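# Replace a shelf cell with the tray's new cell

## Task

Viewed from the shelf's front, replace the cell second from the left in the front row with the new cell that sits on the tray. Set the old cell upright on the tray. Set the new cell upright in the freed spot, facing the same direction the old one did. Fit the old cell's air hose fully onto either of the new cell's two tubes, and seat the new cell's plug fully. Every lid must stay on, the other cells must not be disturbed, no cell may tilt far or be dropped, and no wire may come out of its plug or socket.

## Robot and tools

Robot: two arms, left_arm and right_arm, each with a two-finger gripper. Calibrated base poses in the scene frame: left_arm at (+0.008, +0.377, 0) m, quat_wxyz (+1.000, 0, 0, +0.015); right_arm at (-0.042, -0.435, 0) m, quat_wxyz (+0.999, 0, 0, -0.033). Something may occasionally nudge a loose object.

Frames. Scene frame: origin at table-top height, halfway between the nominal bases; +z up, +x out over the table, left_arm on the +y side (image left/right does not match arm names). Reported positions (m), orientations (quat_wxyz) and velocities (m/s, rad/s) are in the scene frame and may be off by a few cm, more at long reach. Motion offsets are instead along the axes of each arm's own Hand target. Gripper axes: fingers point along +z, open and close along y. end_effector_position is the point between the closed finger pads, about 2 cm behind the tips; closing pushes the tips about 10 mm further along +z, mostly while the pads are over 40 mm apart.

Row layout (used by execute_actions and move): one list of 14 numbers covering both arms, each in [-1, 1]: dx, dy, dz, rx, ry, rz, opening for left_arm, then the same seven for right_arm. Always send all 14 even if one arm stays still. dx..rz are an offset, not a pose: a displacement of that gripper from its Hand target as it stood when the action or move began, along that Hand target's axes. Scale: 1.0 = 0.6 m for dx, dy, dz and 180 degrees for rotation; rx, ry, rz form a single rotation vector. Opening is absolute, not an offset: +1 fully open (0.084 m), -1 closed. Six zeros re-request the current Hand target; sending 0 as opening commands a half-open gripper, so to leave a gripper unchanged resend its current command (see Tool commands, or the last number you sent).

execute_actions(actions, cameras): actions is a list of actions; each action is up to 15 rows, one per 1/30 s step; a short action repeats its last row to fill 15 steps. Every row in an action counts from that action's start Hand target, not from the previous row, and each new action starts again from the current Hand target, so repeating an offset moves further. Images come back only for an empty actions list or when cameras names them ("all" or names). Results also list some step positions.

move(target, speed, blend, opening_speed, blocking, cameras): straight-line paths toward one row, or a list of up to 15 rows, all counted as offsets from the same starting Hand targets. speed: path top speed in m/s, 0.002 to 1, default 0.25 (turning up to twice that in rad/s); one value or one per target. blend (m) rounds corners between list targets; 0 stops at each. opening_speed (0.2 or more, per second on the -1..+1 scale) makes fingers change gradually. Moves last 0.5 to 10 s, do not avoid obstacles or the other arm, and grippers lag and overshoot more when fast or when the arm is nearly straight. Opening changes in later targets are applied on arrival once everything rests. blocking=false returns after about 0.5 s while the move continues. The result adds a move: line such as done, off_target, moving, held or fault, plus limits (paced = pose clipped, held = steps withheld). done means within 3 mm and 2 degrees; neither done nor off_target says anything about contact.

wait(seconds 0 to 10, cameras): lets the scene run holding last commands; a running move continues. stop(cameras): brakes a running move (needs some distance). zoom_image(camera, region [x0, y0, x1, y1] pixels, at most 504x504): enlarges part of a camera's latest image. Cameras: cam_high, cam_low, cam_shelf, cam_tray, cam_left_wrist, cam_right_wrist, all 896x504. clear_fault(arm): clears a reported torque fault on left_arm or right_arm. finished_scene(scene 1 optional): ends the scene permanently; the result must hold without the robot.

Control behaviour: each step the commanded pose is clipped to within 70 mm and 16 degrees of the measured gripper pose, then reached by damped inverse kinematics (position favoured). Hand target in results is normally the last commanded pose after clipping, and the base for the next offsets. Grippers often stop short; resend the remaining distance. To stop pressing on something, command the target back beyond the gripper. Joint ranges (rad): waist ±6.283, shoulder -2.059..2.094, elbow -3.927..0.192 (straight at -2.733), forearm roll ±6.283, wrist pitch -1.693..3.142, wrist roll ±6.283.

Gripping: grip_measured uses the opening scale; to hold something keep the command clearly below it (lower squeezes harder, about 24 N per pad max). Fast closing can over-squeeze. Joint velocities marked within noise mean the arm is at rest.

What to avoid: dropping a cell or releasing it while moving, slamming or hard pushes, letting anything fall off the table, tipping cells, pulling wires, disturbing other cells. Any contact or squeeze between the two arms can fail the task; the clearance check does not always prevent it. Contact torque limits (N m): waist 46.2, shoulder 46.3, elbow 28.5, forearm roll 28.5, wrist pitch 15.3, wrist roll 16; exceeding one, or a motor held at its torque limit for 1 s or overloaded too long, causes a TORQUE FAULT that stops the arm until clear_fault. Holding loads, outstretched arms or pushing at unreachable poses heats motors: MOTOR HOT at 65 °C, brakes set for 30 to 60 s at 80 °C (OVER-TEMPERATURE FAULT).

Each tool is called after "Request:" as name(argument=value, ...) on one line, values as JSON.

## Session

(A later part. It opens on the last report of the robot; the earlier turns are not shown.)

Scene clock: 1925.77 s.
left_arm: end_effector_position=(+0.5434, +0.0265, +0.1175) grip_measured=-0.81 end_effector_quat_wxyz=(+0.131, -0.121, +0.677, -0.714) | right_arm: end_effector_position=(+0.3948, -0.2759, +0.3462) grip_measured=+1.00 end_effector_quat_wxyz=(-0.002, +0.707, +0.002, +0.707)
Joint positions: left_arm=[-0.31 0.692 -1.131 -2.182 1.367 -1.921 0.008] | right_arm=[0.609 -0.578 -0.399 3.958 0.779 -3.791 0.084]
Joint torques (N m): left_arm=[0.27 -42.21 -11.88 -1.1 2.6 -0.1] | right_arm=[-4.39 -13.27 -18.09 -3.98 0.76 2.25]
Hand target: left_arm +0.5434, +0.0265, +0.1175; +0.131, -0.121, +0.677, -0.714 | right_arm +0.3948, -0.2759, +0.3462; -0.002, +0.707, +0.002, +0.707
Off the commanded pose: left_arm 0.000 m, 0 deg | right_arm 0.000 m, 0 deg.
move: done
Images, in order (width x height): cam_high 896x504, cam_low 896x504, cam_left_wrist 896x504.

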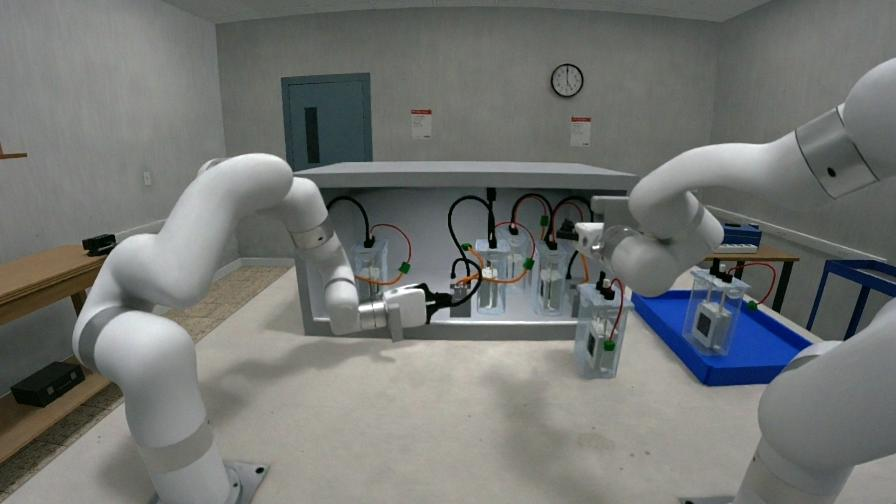

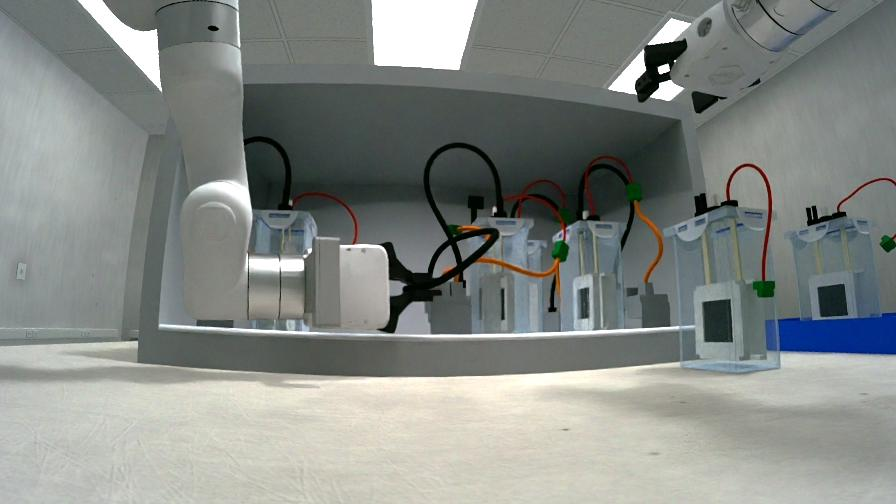

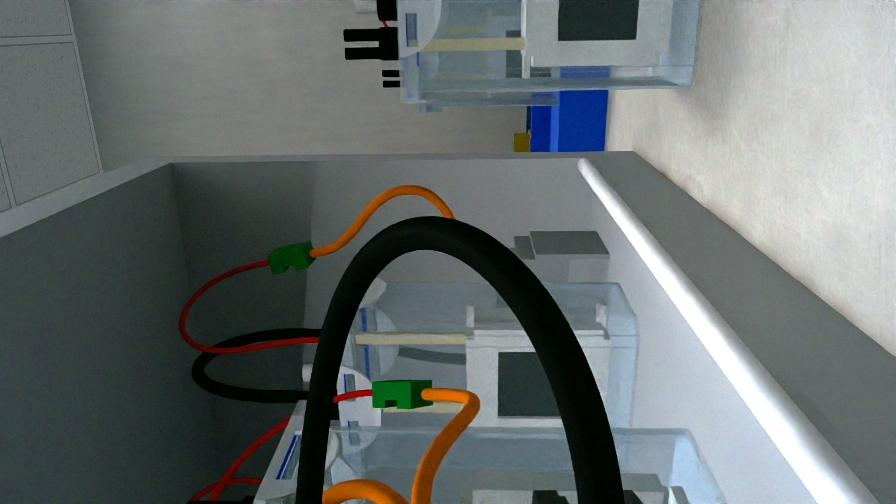

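Request:
move(target=[[0.0,0,0,0,0,0,-1,0,0,0,0,0,0,1],[0.1,-0.1,-0.01,0,0,0,-1,0,0,0,0,0,0,1],[0.2,-0.35,0.0,0,0,-0.5,-1,0,0,0,0,0,0,1]], speed=0.08, blend=[0,0.02,0], cameras=["cam_left_wrist","cam_low","cam_high","cam_shelf"])

Request:
zoom_image(camera="cam_low", region=[300, 60, 560, 360])

Scene clock: 1948.57 s.
left_arm: end_effector_position=(+0.4313, -0.0035, +0.3126) grip_measured=-0.81 end_effector_quat_wxyz=(+0.367, +0.534, -0.433, +0.627) | right_arm: end_effector_position=(+0.3948, -0.2759, +0.3462) grip_measured=+1.00 end_effector_quat_wxyz=(-0.002, +0.707, +0.002, +0.707)
Joint positions: left_arm=[-0.516 -0.047 -0.728 -2.282 1.068 -3.55 0.008] | right_arm=[0.609 -0.578 -0.399 3.958 0.779 -3.791 0.084]
Joint torques (N m): left_arm=[-4.58 -37.46 -12.39 2.23 0.23 -1.91] | right_arm=[-3.23 -12.46 -18.18 -3.68 3.28 2.12]
Hand target: left_arm +0.4313, -0.0035, +0.3126; +0.367, +0.534, -0.433, +0.627 (not the last commanded pose) | right_arm +0.3948, -0.2759, +0.3462; -0.002, +0.707, +0.002, +0.707
Off the commanded pose: left_arm 0.015 m, 8 deg | right_arm 0.000 m, 0 deg.
move: off_target (left_arm; path cut at 10 s); path passed 2 of 3 targets
Images, in order (width x height): cam_high 896x504, cam_low 896x504, cam_shelf 896x504, cam_left_wrist 896x504.

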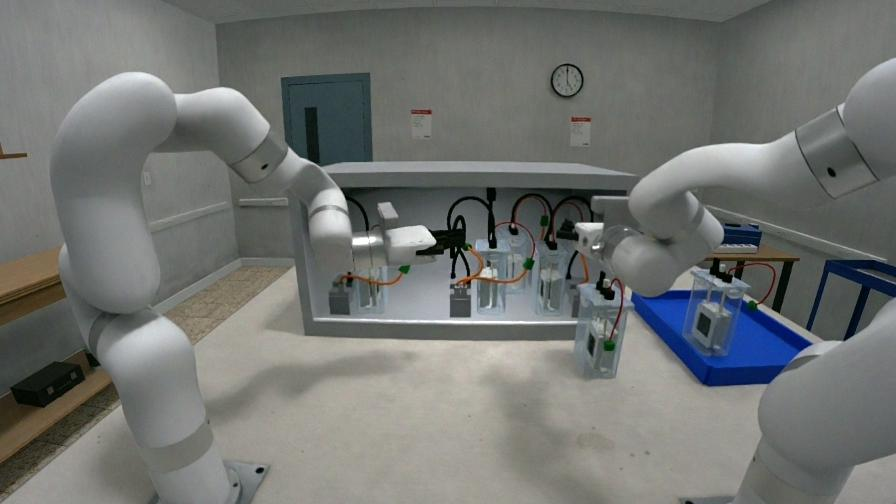

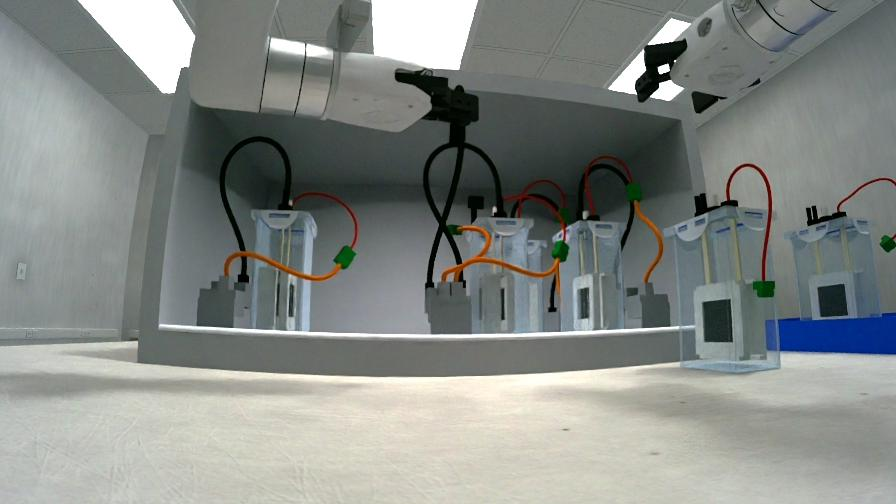

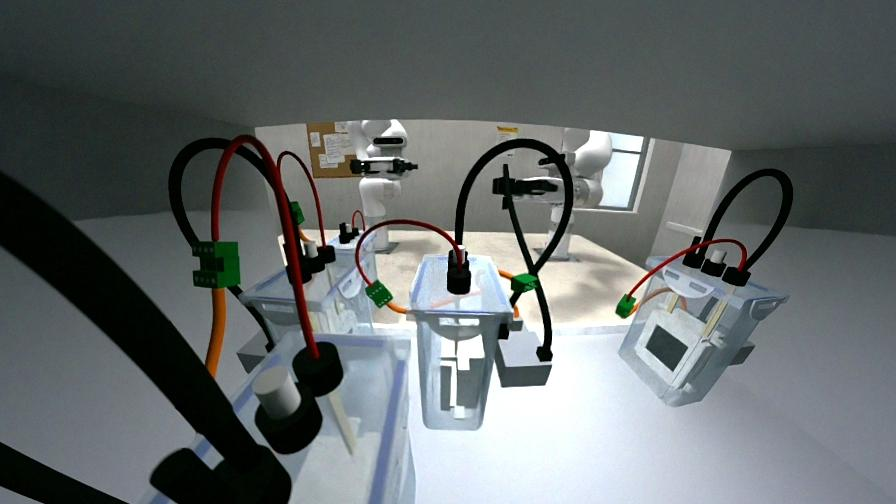

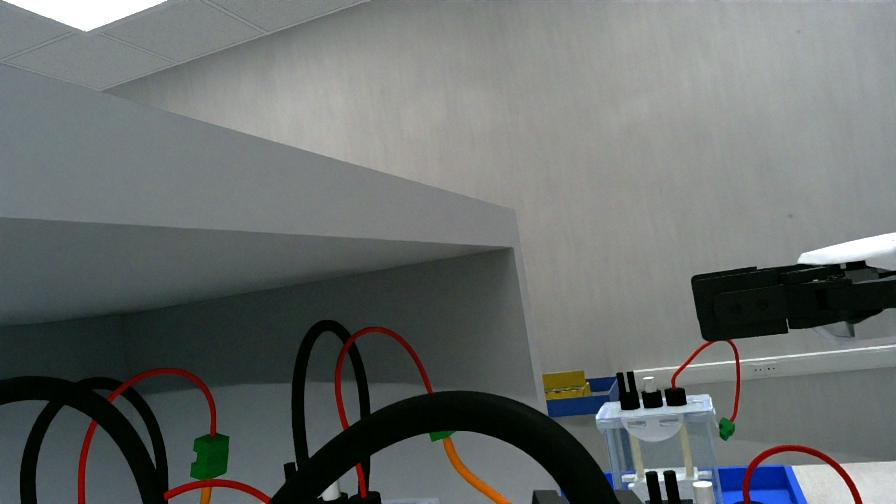

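Scaled by 1.680 from the camera's 896x504 image, which has a finer 1280x720 frame.

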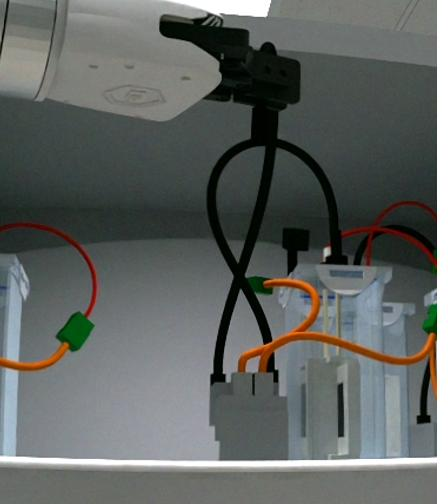

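Request:
move(target=[[0,0,0,0,0,-0.048,-1,-0.094,0.107,-0.131,0,0,0,1],[0,0,0,0,0,-0.048,-1,-0.382,0.107,-0.131,0,0,0,1]], speed=0.15, cameras=["cam_right_wrist","cam_low","cam_high"])

Request:
zoom_image(camera="cam_low", region=[360, 40, 520, 200])

Scene clock: 1962.53 s.
left_arm: end_effector_position=(+0.4313, -0.0035, +0.3126) grip_measured=-0.81 end_effector_quat_wxyz=(+0.414, +0.565, -0.392, +0.597) | right_arm: end_effector_position=(+0.3165, -0.3408, +0.1171) grip_measured=+1.00 end_effector_quat_wxyz=(-0.002, +0.707, +0.002, +0.707)
Joint positions: left_arm=[-0.516 -0.047 -0.728 -2.282 1.068 -3.7 0.008] | right_arm=[0.803 0.146 -0.066 3.875 1.63 -3.089 0.084]
Joint torques (N m): left_arm=[4.37 -35.42 -18.9 2.25 3.37 -1.98] | right_arm=[4.43 -6.89 -6.69 3.93 4.18 2.12]
Hand target: left_arm +0.4313, -0.0035, +0.3126; +0.414, +0.565, -0.392, +0.597 | right_arm +0.3164, -0.3408, +0.1171; -0.002, +0.707, +0.002, +0.707
Off the commanded pose: left_arm 0.000 m, 0 deg | right_arm 0.000 m, 0 deg.
move: done
Images, in order (width x height): cam_high 896x504, cam_low 896x504, cam_right_wrist 896x504.

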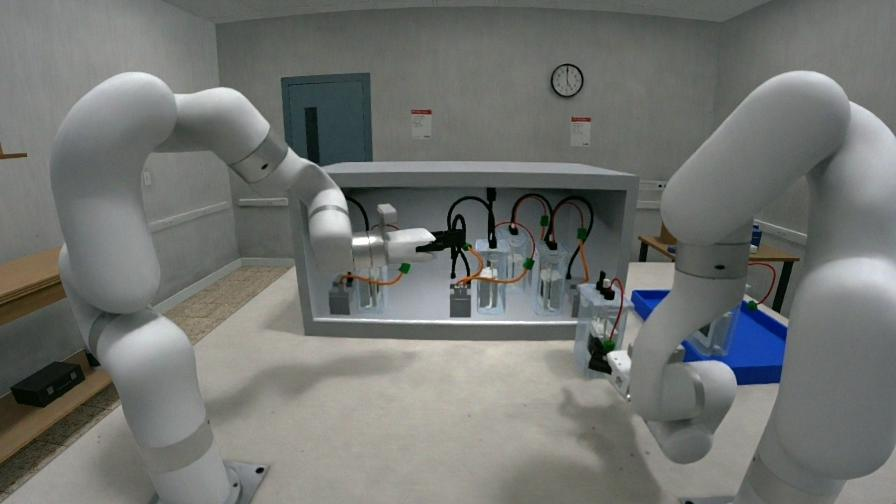

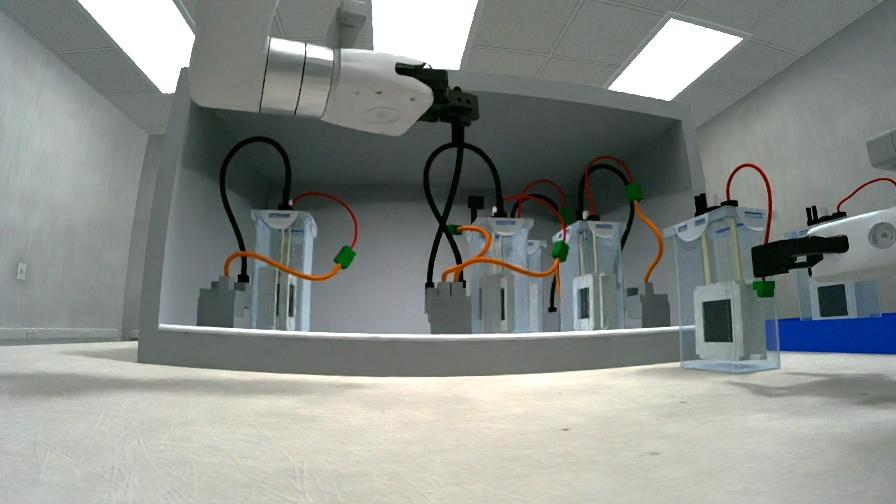

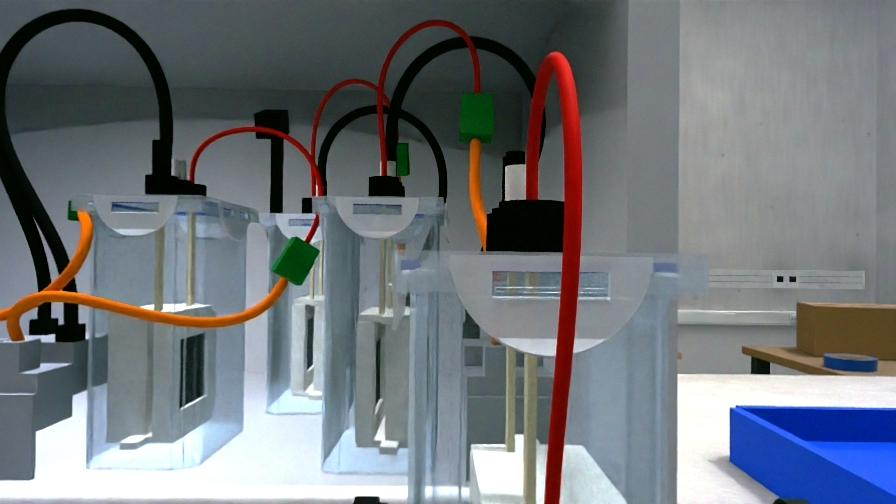

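Scaled by 3.150 from the camera's 896x504 image, which has a finer 1280x720 frame.

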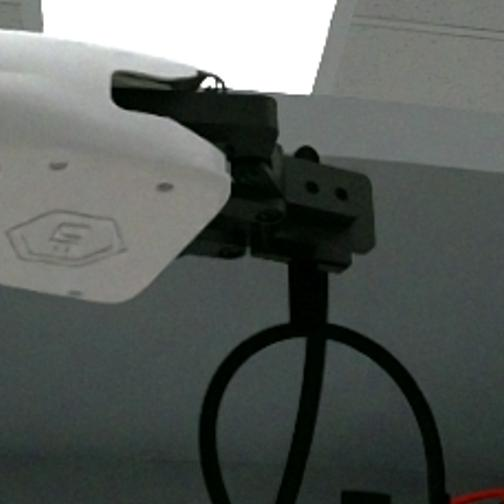

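Request:
move(target=[[0,0,0,0,0,0,-1,0,0,0.127,0,0,0,1]], speed=0.08)

Request:
move(target=[[0,0,0,0,0,0,-1,0,0,0,0,0,0,-1]], opening_speed=0.5, cameras=["cam_right_wrist"])

Request:
move(target=[[0,0,0,0,0,0,-1,0.02,0,0,0,0.014,0,-1],[0,0,0,0,0,0,-1,0.04,0,0,0,0.028,0,-1],[0,0,0,0,0,0,-1,0.04,-0.4,-0.02,0,0.028,0,-1]], speed=[0.03,0.05,0.1], cameras=["cam_high","cam_low","cam_left_wrist"])

Scene clock: 1969.00 s.
left_arm: end_effector_position=(+0.4313, -0.0035, +0.3126) grip_measured=-0.81 end_effector_quat_wxyz=(+0.414, +0.565, -0.392, +0.597) | right_arm: end_effector_position=(+0.3926, -0.3404, +0.1170) grip_measured=+1.00 end_effector_quat_wxyz=(-0.002, +0.707, +0.002, +0.707)
Joint positions: left_arm=[-0.516 -0.047 -0.728 -2.282 1.068 -3.7 0.008] | right_arm=[0.532 0.223 -0.259 3.603 1.538 -3.159 0.084]
Joint torques (N m): left_arm=[4.26 -35.69 -18.97 2.23 3.2 -1.94] | right_arm=[-4.57 -10.5 -8.74 -3.82 1.13 -2.23]
Hand target: left_arm +0.4313, -0.0035, +0.3126; +0.414, +0.565, -0.392, +0.597 | right_arm +0.3926, -0.3404, +0.1170; -0.002, +0.707, +0.002, +0.707
Off the commanded pose: left_arm 0.000 m, 0 deg | right_arm 0.000 m, 0 deg.
move: done

Scene clock: 1973.20 s.
left_arm: end_effector_position=(+0.4313, -0.0035, +0.3126) grip_measured=-0.81 end_effector_quat_wxyz=(+0.414, +0.565, -0.392, +0.597) | right_arm: end_effector_position=(+0.3926, -0.3404, +0.1170) grip_measured=+0.86 end_effector_quat_wxyz=(-0.002, +0.707, +0.002, +0.707)
Joint positions: left_arm=[-0.516 -0.047 -0.728 -2.282 1.068 -3.7 0.008] | right_arm=[0.532 0.223 -0.259 3.603 1.538 -3.159 0.079]
Joint torques (N m): left_arm=[4.29 -36.13 -18.98 2.21 3.07 -1.89] | right_arm=[-4.77 -11.41 -7.73 4.42 4.02 -1.99]
Hand target: left_arm +0.4313, -0.0035, +0.3126; +0.414, +0.565, -0.392, +0.597 | right_arm +0.3926, -0.3404, +0.1170; -0.002, +0.707, +0.002, +0.707
Off the commanded pose: left_arm 0.000 m, 0 deg | right_arm 0.000 m, 0 deg.
move: done
Images, in order (width x height): cam_right_wrist 896x504.

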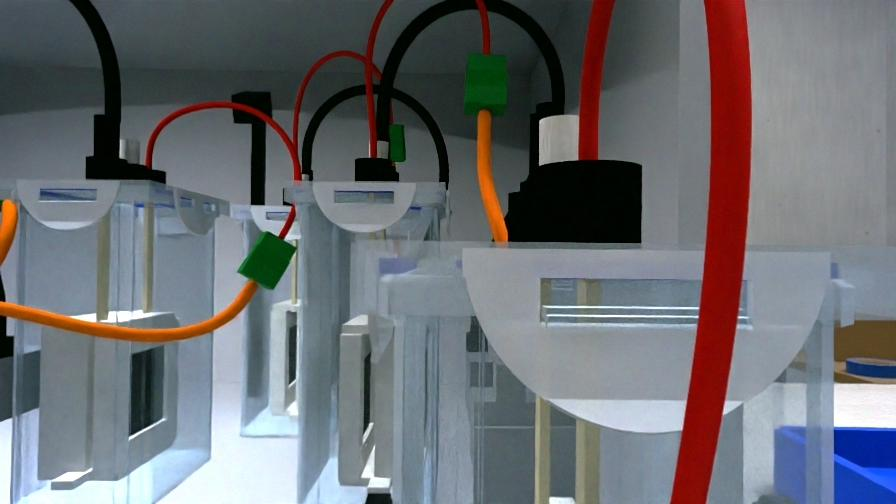

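Scene clock: 1977.60 s.
left_arm: end_effector_position=(+0.4313, -0.0035, +0.3126) grip_measured=-0.81 end_effector_quat_wxyz=(+0.414, +0.565, -0.392, +0.597) | right_arm: end_effector_position=(+0.3793, -0.1004, +0.1408) grip_measured=+0.86 end_effector_quat_wxyz=(-0.002, +0.675, +0.002, +0.737)
Joint positions: left_arm=[-0.516 -0.047 -0.728 -2.282 1.068 -3.7 0.008] | right_arm=[1.153 0.475 -0.777 4.219 1.515 -3.41 0.079]
Joint torques (N m): left_arm=[4.29 -36.52 -19.05 2.15 2.93 -1.89] | right_arm=[4.31 -26.48 -16.49 2.18 6.92 -2.02]
Hand target: left_arm +0.4313, -0.0035, +0.3126; +0.414, +0.565, -0.392, +0.597 | right_arm +0.3793, -0.1004, +0.1408; -0.002, +0.675, +0.002, +0.737
Off the commanded pose: left_arm 0.000 m, 0 deg | right_arm 0.000 m, 0 deg.
move: done
Images, in order (width x height): cam_high 896x504, cam_low 896x504, cam_left_wrist 896x504.

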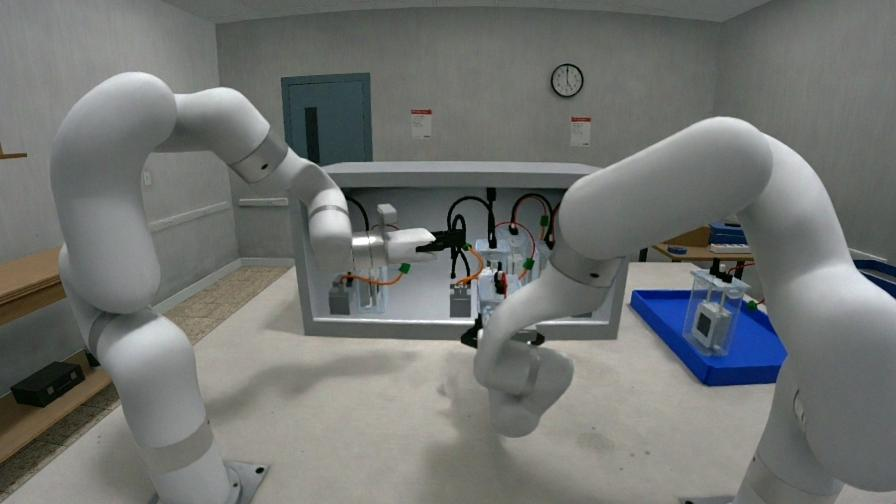

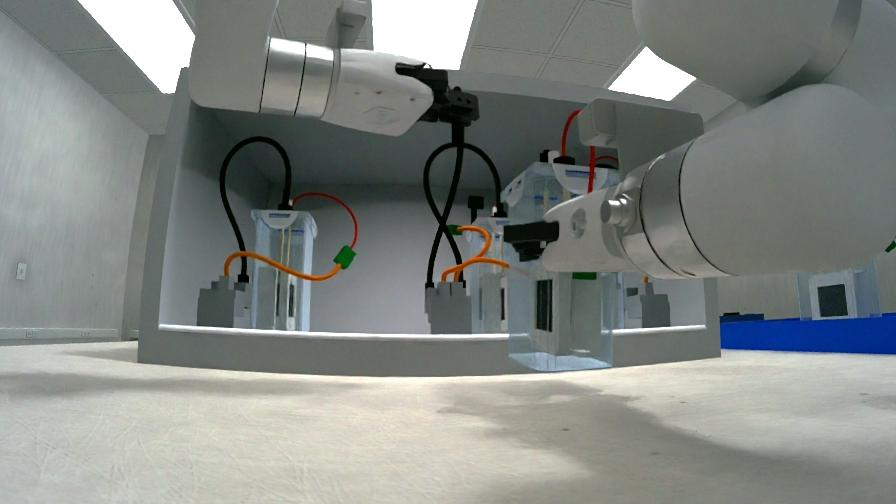

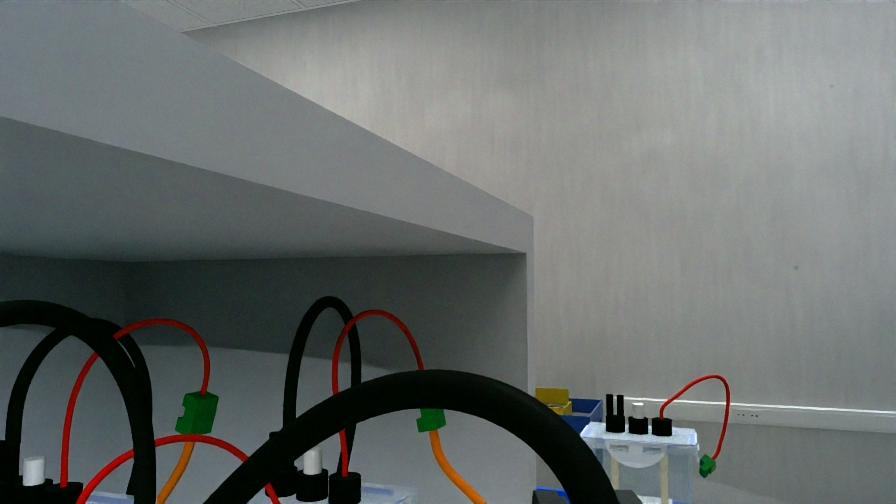

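Request:
move(target=[[0,0,0,0,0,0,-1,-0.02,-0.16,-0.016,0,0,0,-1],[0,0,0,0,0,0,-1,-0.035,-0.16,-0.017,0,0,0,-1]], speed=[0.08,0.03])

Request:
move(target=[0,0,0,0,0,0,-1,-0.0067,0,-0.0007,0,0,0,-1], speed=0.015, cameras=["cam_high","cam_low","cam_left_wrist","cam_shelf"])

Request:
zoom_image(camera="cam_high", region=[400, 200, 540, 340])

Request:
zoom_image(camera="cam_low", region=[360, 40, 600, 240])

Request:
zoom_image(camera="cam_shelf", region=[440, 130, 620, 270])

Scene clock: 1986.23 s.
left_arm: end_effector_position=(+0.4313, -0.0035, +0.3126) grip_measured=-0.81 end_effector_quat_wxyz=(+0.414, +0.565, -0.392, +0.597) | right_arm: end_effector_position=(+0.3706, -0.0045, +0.1193) grip_measured=+0.86 end_effector_quat_wxyz=(-0.002, +0.675, +0.002, +0.738)
Joint positions: left_arm=[-0.516 -0.047 -0.728 -2.282 1.068 -3.7 0.008] | right_arm=[1.266 0.696 -1.104 4.332 1.507 -3.521 0.079]
Joint torques (N m): left_arm=[4.44 -37.12 -18.89 2.11 2.66 -1.9] | right_arm=[5.55 -18.66 -11.25 -4.89 -0.77 2.24]
Hand target: left_arm +0.4313, -0.0035, +0.3126; +0.414, +0.565, -0.392, +0.597 | right_arm +0.3705, -0.0045, +0.1189; -0.002, +0.675, +0.002, +0.737
Off the commanded pose: left_arm 0.000 m, 0 deg | right_arm 0.000 m, 0 deg.
move: done

Scene clock: 1986.97 s.
left_arm: end_effector_position=(+0.4313, -0.0035, +0.3126) grip_measured=-0.81 end_effector_quat_wxyz=(+0.414, +0.565, -0.392, +0.597) | right_arm: end_effector_position=(+0.3707, -0.0046, +0.1166) grip_measured=+0.86 end_effector_quat_wxyz=(-0.002, +0.674, +0.001, +0.739)
Joint positions: left_arm=[-0.516 -0.047 -0.728 -2.282 1.068 -3.7 0.008] | right_arm=[1.266 0.706 -1.109 4.332 1.512 -3.515 0.079]
Joint torques (N m): left_arm=[4.25 -37.25 -18.92 2.06 2.56 -1.89] | right_arm=[12.52 7.2 2.14 1.59 -15.06 3.35]
Hand target: left_arm +0.4313, -0.0035, +0.3126; +0.414, +0.565, -0.392, +0.597 | right_arm +0.3704, -0.0045, +0.1148; -0.002, +0.675, +0.002, +0.737
Off the commanded pose: left_arm 0.000 m, 0 deg | right_arm 0.002 m, 0 deg.
move: done
Images, in order (width x height): cam_high 896x504, cam_low 896x504, cam_shelf 896x504, cam_left_wrist 896x504.

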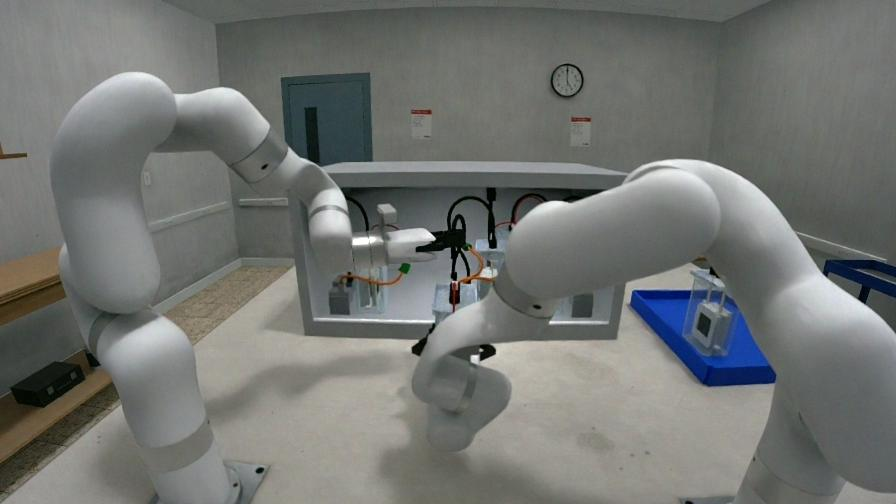

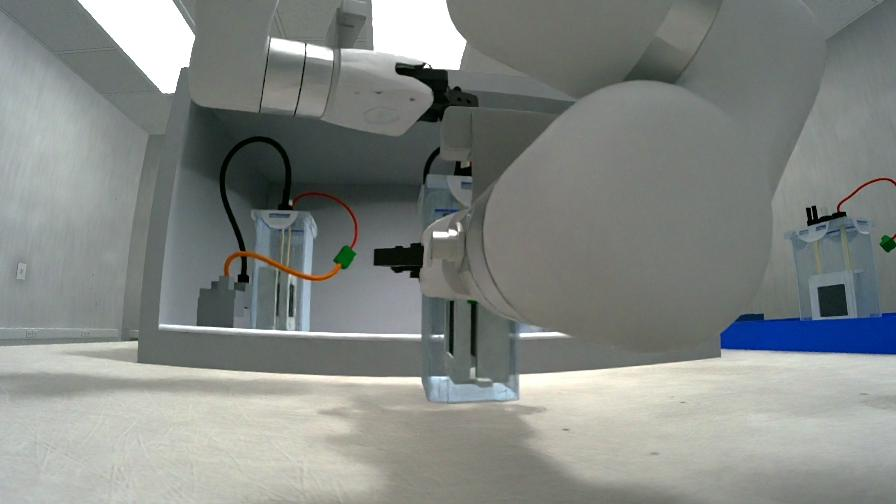

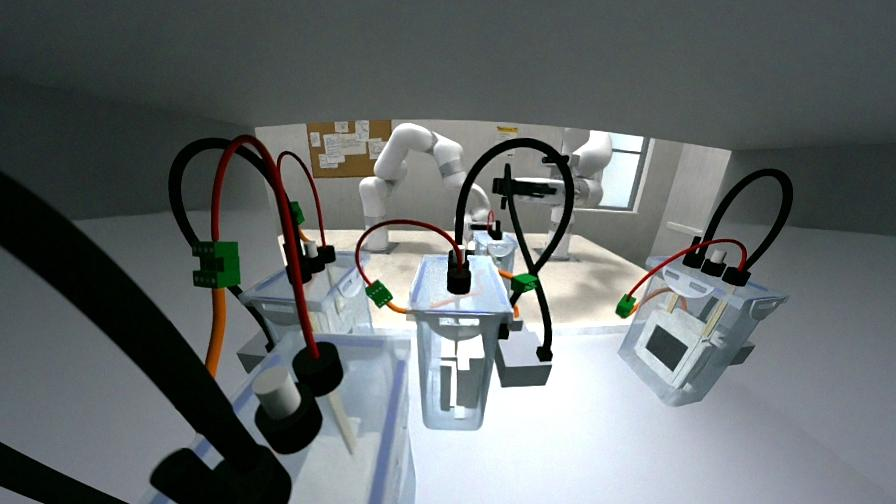

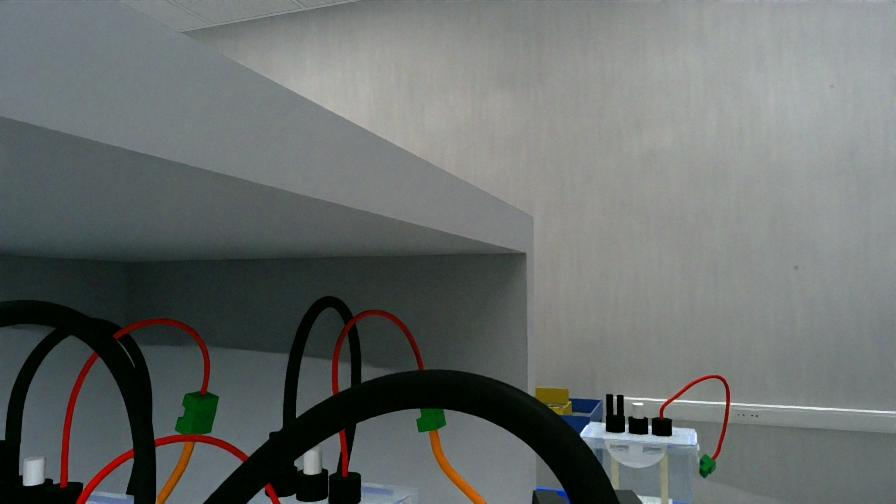

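Scaled by 3.600 from the camera's 896x504 image, which has a finer 1280x720 frame.

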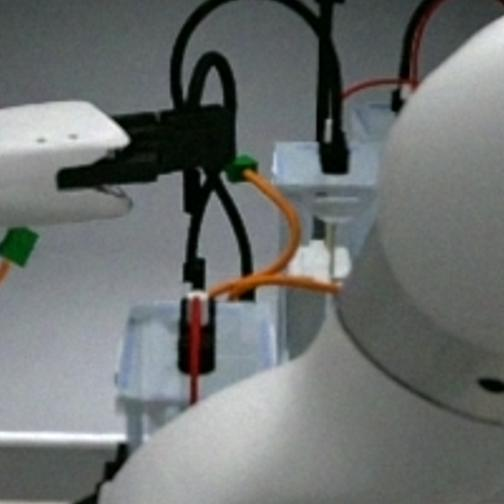

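Scaled by 2.100 from the camera's 896x504 image, which has a finer 1280x720 frame.

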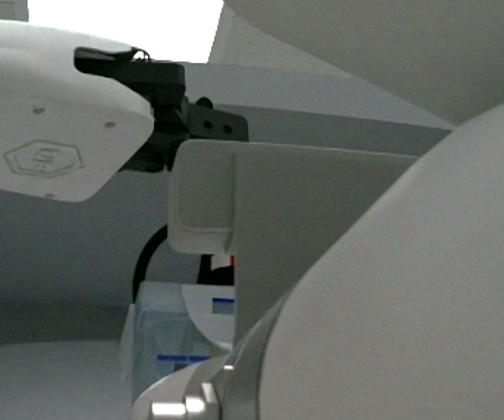

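Scaled by 2.800 from the camera's 896x504 image, which has a finer 1280x720 frame.

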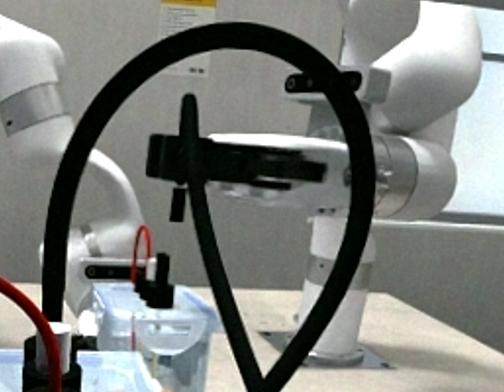

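Request:
move(target=[[0,0,0,0,0,0,-1,0.035,0,0,0,0,0,-1],[0,0,0,0,0,0,-1,0.035,0.16,0.0,0,0,0,-1],[0,0,0,0,0,0,-1,0.006,0.16,0.0,0,0,0,-1]], speed=[0.05,0.08,0.03])

Request:
move(target=[[0.0,-0.09,0.165,0,0,0,-1,0,0,0,0,0,0,-1]], speed=0.06, cameras=["cam_tray","cam_high","cam_shelf","cam_right_wrist"])

Request:
zoom_image(camera="cam_tray", region=[0, 200, 150, 400])

Scene clock: 2016.80 s.
left_arm: end_effector_position=(+0.4313, -0.0035, +0.3126) grip_measured=-0.81 end_effector_quat_wxyz=(+0.414, +0.565, -0.392, +0.597) | right_arm: end_effector_position=(+0.3707, -0.1005, +0.1187) grip_measured=+0.86 end_effector_quat_wxyz=(-0.002, +0.675, +0.002, +0.738)
Joint positions: left_arm=[-0.516 -0.047 -0.728 -2.282 1.068 -3.7 0.008] | right_arm=[1.179 0.542 -0.793 4.243 1.546 -3.366 0.079]
Joint torques (N m): left_arm=[4.31 -37.53 -18.91 2.25 2.29 -1.94] | right_arm=[-3.54 -21.75 -13.05 -5.34 5.9 2.23]
Hand target: left_arm +0.4313, -0.0035, +0.3126; +0.414, +0.565, -0.392, +0.597 | right_arm +0.3706, -0.1005, +0.1185; -0.002, +0.675, +0.002, +0.737
Off the commanded pose: left_arm 0.000 m, 0 deg | right_arm 0.000 m, 0 deg.
move: done

Scene clock: 2019.13 s.
left_arm: end_effector_position=(+0.5165, -0.0771, +0.3181) grip_measured=-0.81 end_effector_quat_wxyz=(+0.414, +0.565, -0.392, +0.597) | right_arm: end_effector_position=(+0.3706, -0.1005, +0.1185) grip_measured=+0.86 end_effector_quat_wxyz=(-0.002, +0.675, +0.002, +0.737)
Joint positions: left_arm=[-0.579 0.282 -1.159 -2.296 0.965 -3.756 0.008] | right_arm=[1.179 0.543 -0.793 4.243 1.545 -3.366 0.079]
Joint torques (N m): left_arm=[-4.53 -31.37 -20.55 2.43 0 -1.95] | right_arm=[4.85 -19.75 -7.61 -4.86 1.43 1.84]
Hand target: left_arm +0.5165, -0.0771, +0.3181; +0.414, +0.565, -0.392, +0.597 | right_arm +0.3706, -0.1005, +0.1185; -0.002, +0.675, +0.002, +0.737
Off the commanded pose: left_arm 0.000 m, 0 deg | right_arm 0.000 m, 0 deg.
move: done
Images, in order (width x height): cam_high 896x504, cam_shelf 896x504, cam_tray 896x504, cam_right_wrist 896x504.

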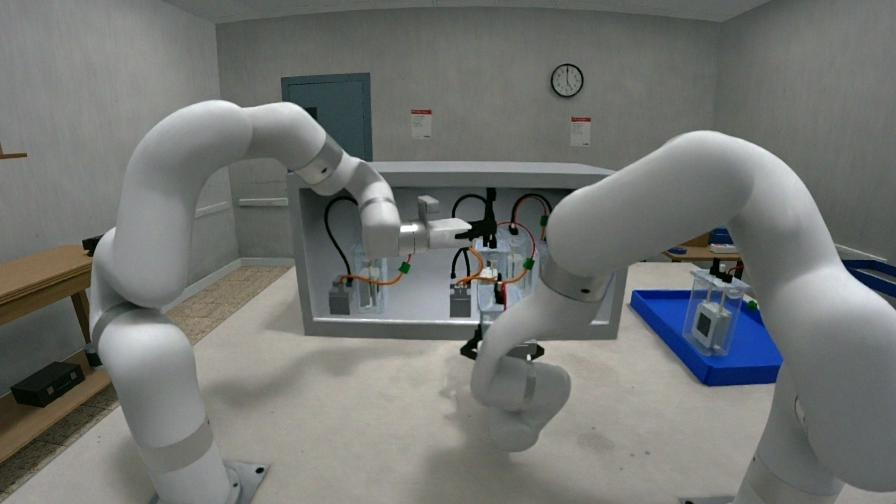

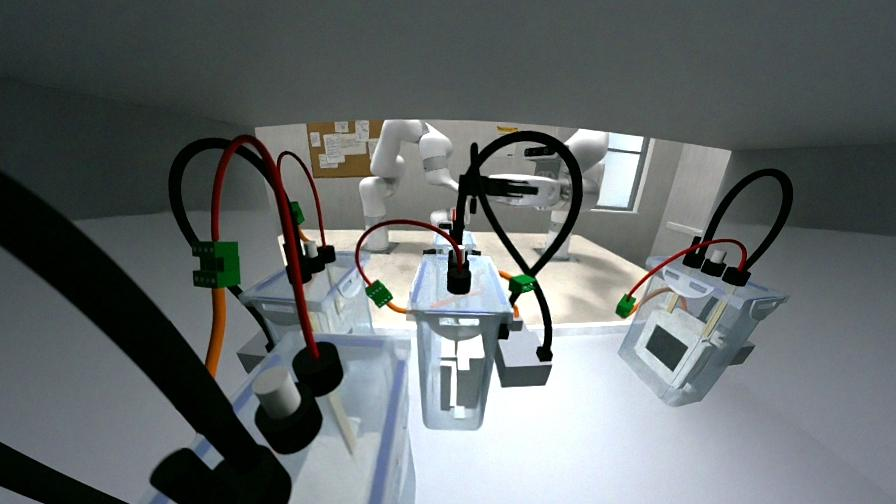

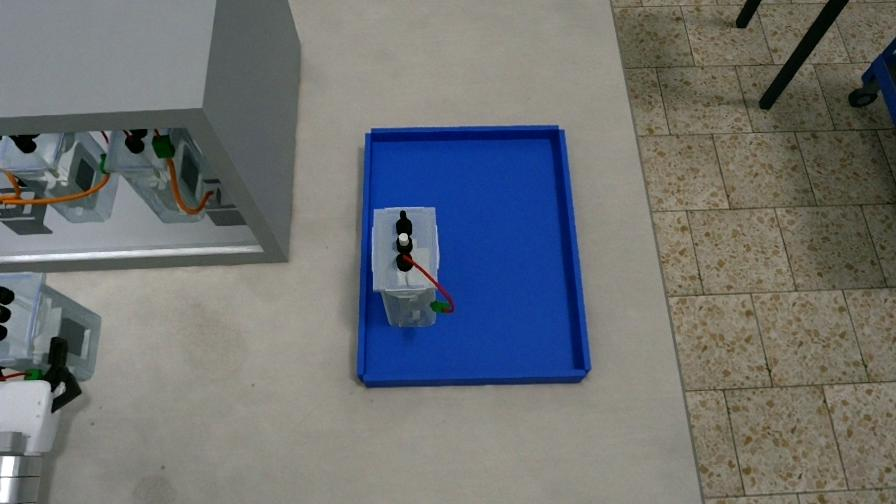

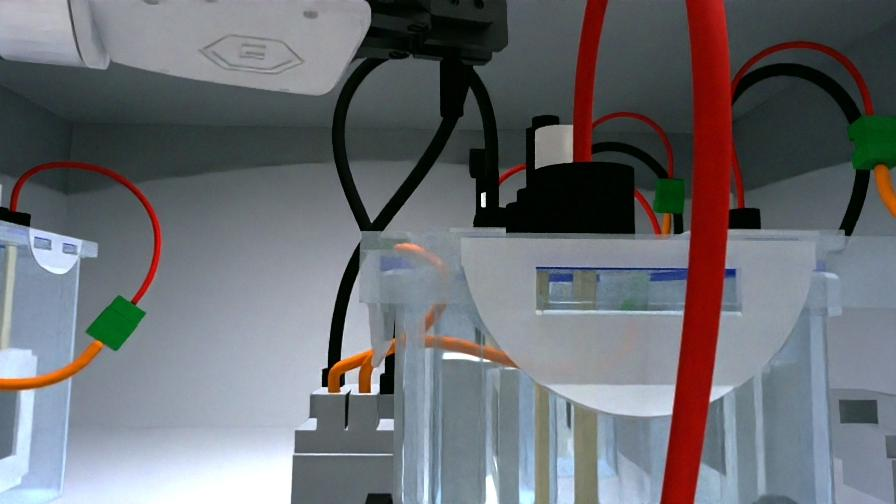

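Scaled by 2.520 from the camera's 896x504 image, which has a finer 1280x720 frame.

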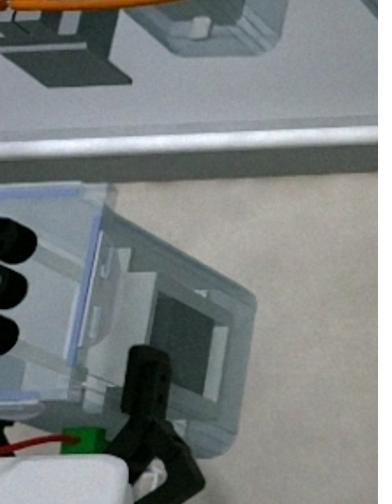

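Request:
move(target=[[0,0,0,0,0,0,-1,0.03,0,0,0,0,0,-1],[0,0,0.0,0,0,0,-1,0.03,0.0575,0.0,0,0,0,-1],[0,0,0.0,0,0,0,-1,0.0,0.0575,0.0,0,0,0,-1]], speed=[0.05,0.08,0.03])

Request:
move(target=[[0.0,0.167,0.044,0,0,0,-1,0,0,0,0,0,0,-1]], speed=0.06, cameras=["cam_tray","cam_high","cam_shelf","cam_right_wrist"])

Request:
zoom_image(camera="cam_tray", region=[0, 200, 150, 400])

Scene clock: 2028.33 s.
left_arm: end_effector_position=(+0.5165, -0.0771, +0.3181) grip_measured=-0.81 end_effector_quat_wxyz=(+0.414, +0.565, -0.392, +0.597) | right_arm: end_effector_position=(+0.3708, -0.1350, +0.1187) grip_measured=+0.86 end_effector_quat_wxyz=(-0.002, +0.675, +0.002, +0.737)
Joint positions: left_arm=[-0.579 0.282 -1.159 -2.296 0.965 -3.756 0.008] | right_arm=[1.137 0.495 -0.692 4.201 1.563 -3.315 0.079]
Joint torques (N m): left_arm=[-4.29 -31.22 -20.58 2.39 0.01 -1.97] | right_arm=[-3.79 -22.29 -13.53 -4.88 8.16 2.18]
Hand target: left_arm +0.5165, -0.0771, +0.3181; +0.414, +0.565, -0.392, +0.597 | right_arm +0.3708, -0.1350, +0.1186; -0.002, +0.675, +0.002, +0.737
Off the commanded pose: left_arm 0.000 m, 0 deg | right_arm 0.000 m, 0 deg.
move: done

Scene clock: 2030.47 s.
left_arm: end_effector_position=(+0.4320, -0.1369, +0.3195) grip_measured=-0.81 end_effector_quat_wxyz=(+0.414, +0.565, -0.392, +0.597) | right_arm: end_effector_position=(+0.3708, -0.1350, +0.1186) grip_measured=+0.86 end_effector_quat_wxyz=(-0.002, +0.675, +0.002, +0.737)
Joint positions: left_arm=[-0.788 0.19 -1.058 -2.528 0.865 -3.597 0.008] | right_arm=[1.137 0.495 -0.692 4.201 1.562 -3.315 0.079]
Joint torques (N m): left_arm=[-5.42 -47 -13.22 -2.79 0.78 1.88] | right_arm=[-1.4 -21.4 -8.66 -3.57 4.15 1.89]
Hand target: left_arm +0.4320, -0.1369, +0.3195; +0.414, +0.565, -0.392, +0.597 | right_arm +0.3708, -0.1350, +0.1186; -0.002, +0.675, +0.002, +0.737
Off the commanded pose: left_arm 0.000 m, 0 deg | right_arm 0.000 m, 0 deg.
move: done
Images, in order (width x height): cam_high 896x504, cam_shelf 896x504, cam_tray 896x504, cam_right_wrist 896x504.

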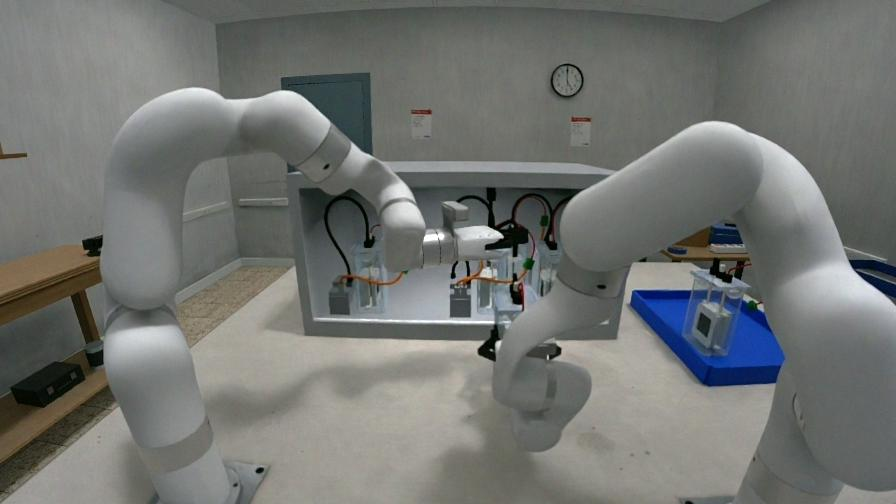

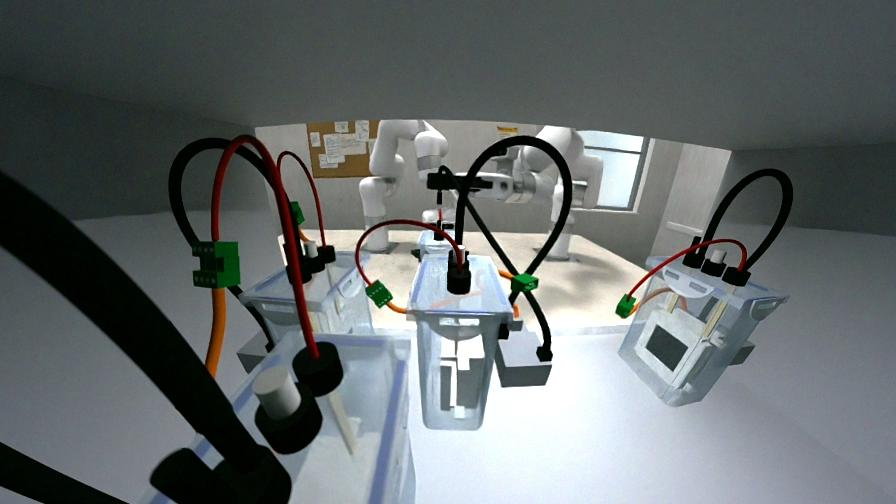

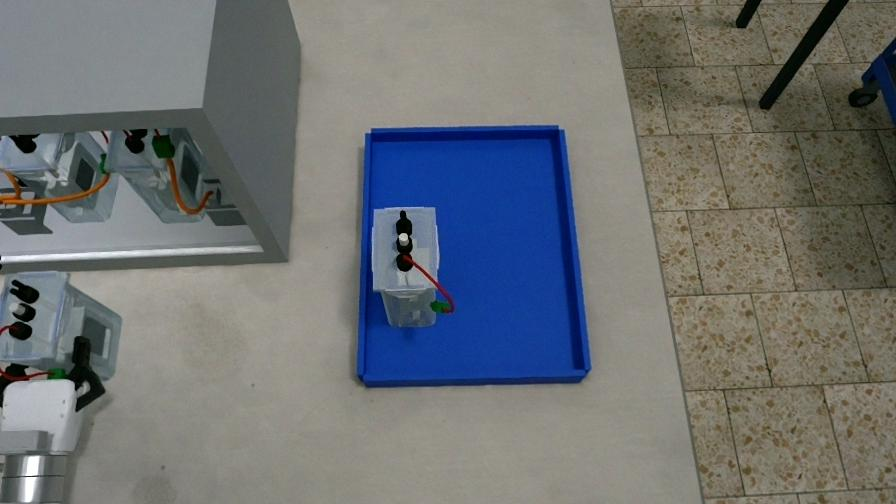

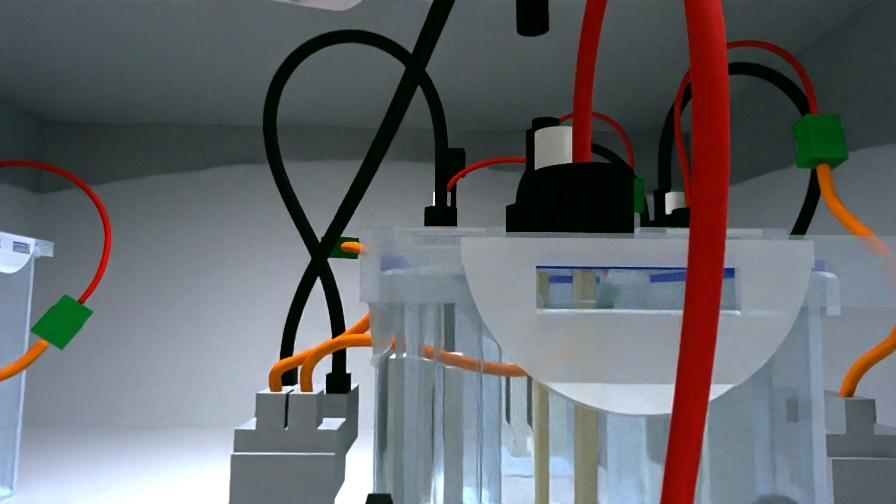

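Scaled by 2.520 from the camera's 896x504 image, which has a finer 1280x720 frame.

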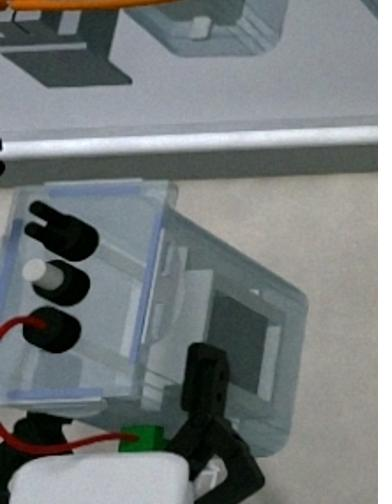

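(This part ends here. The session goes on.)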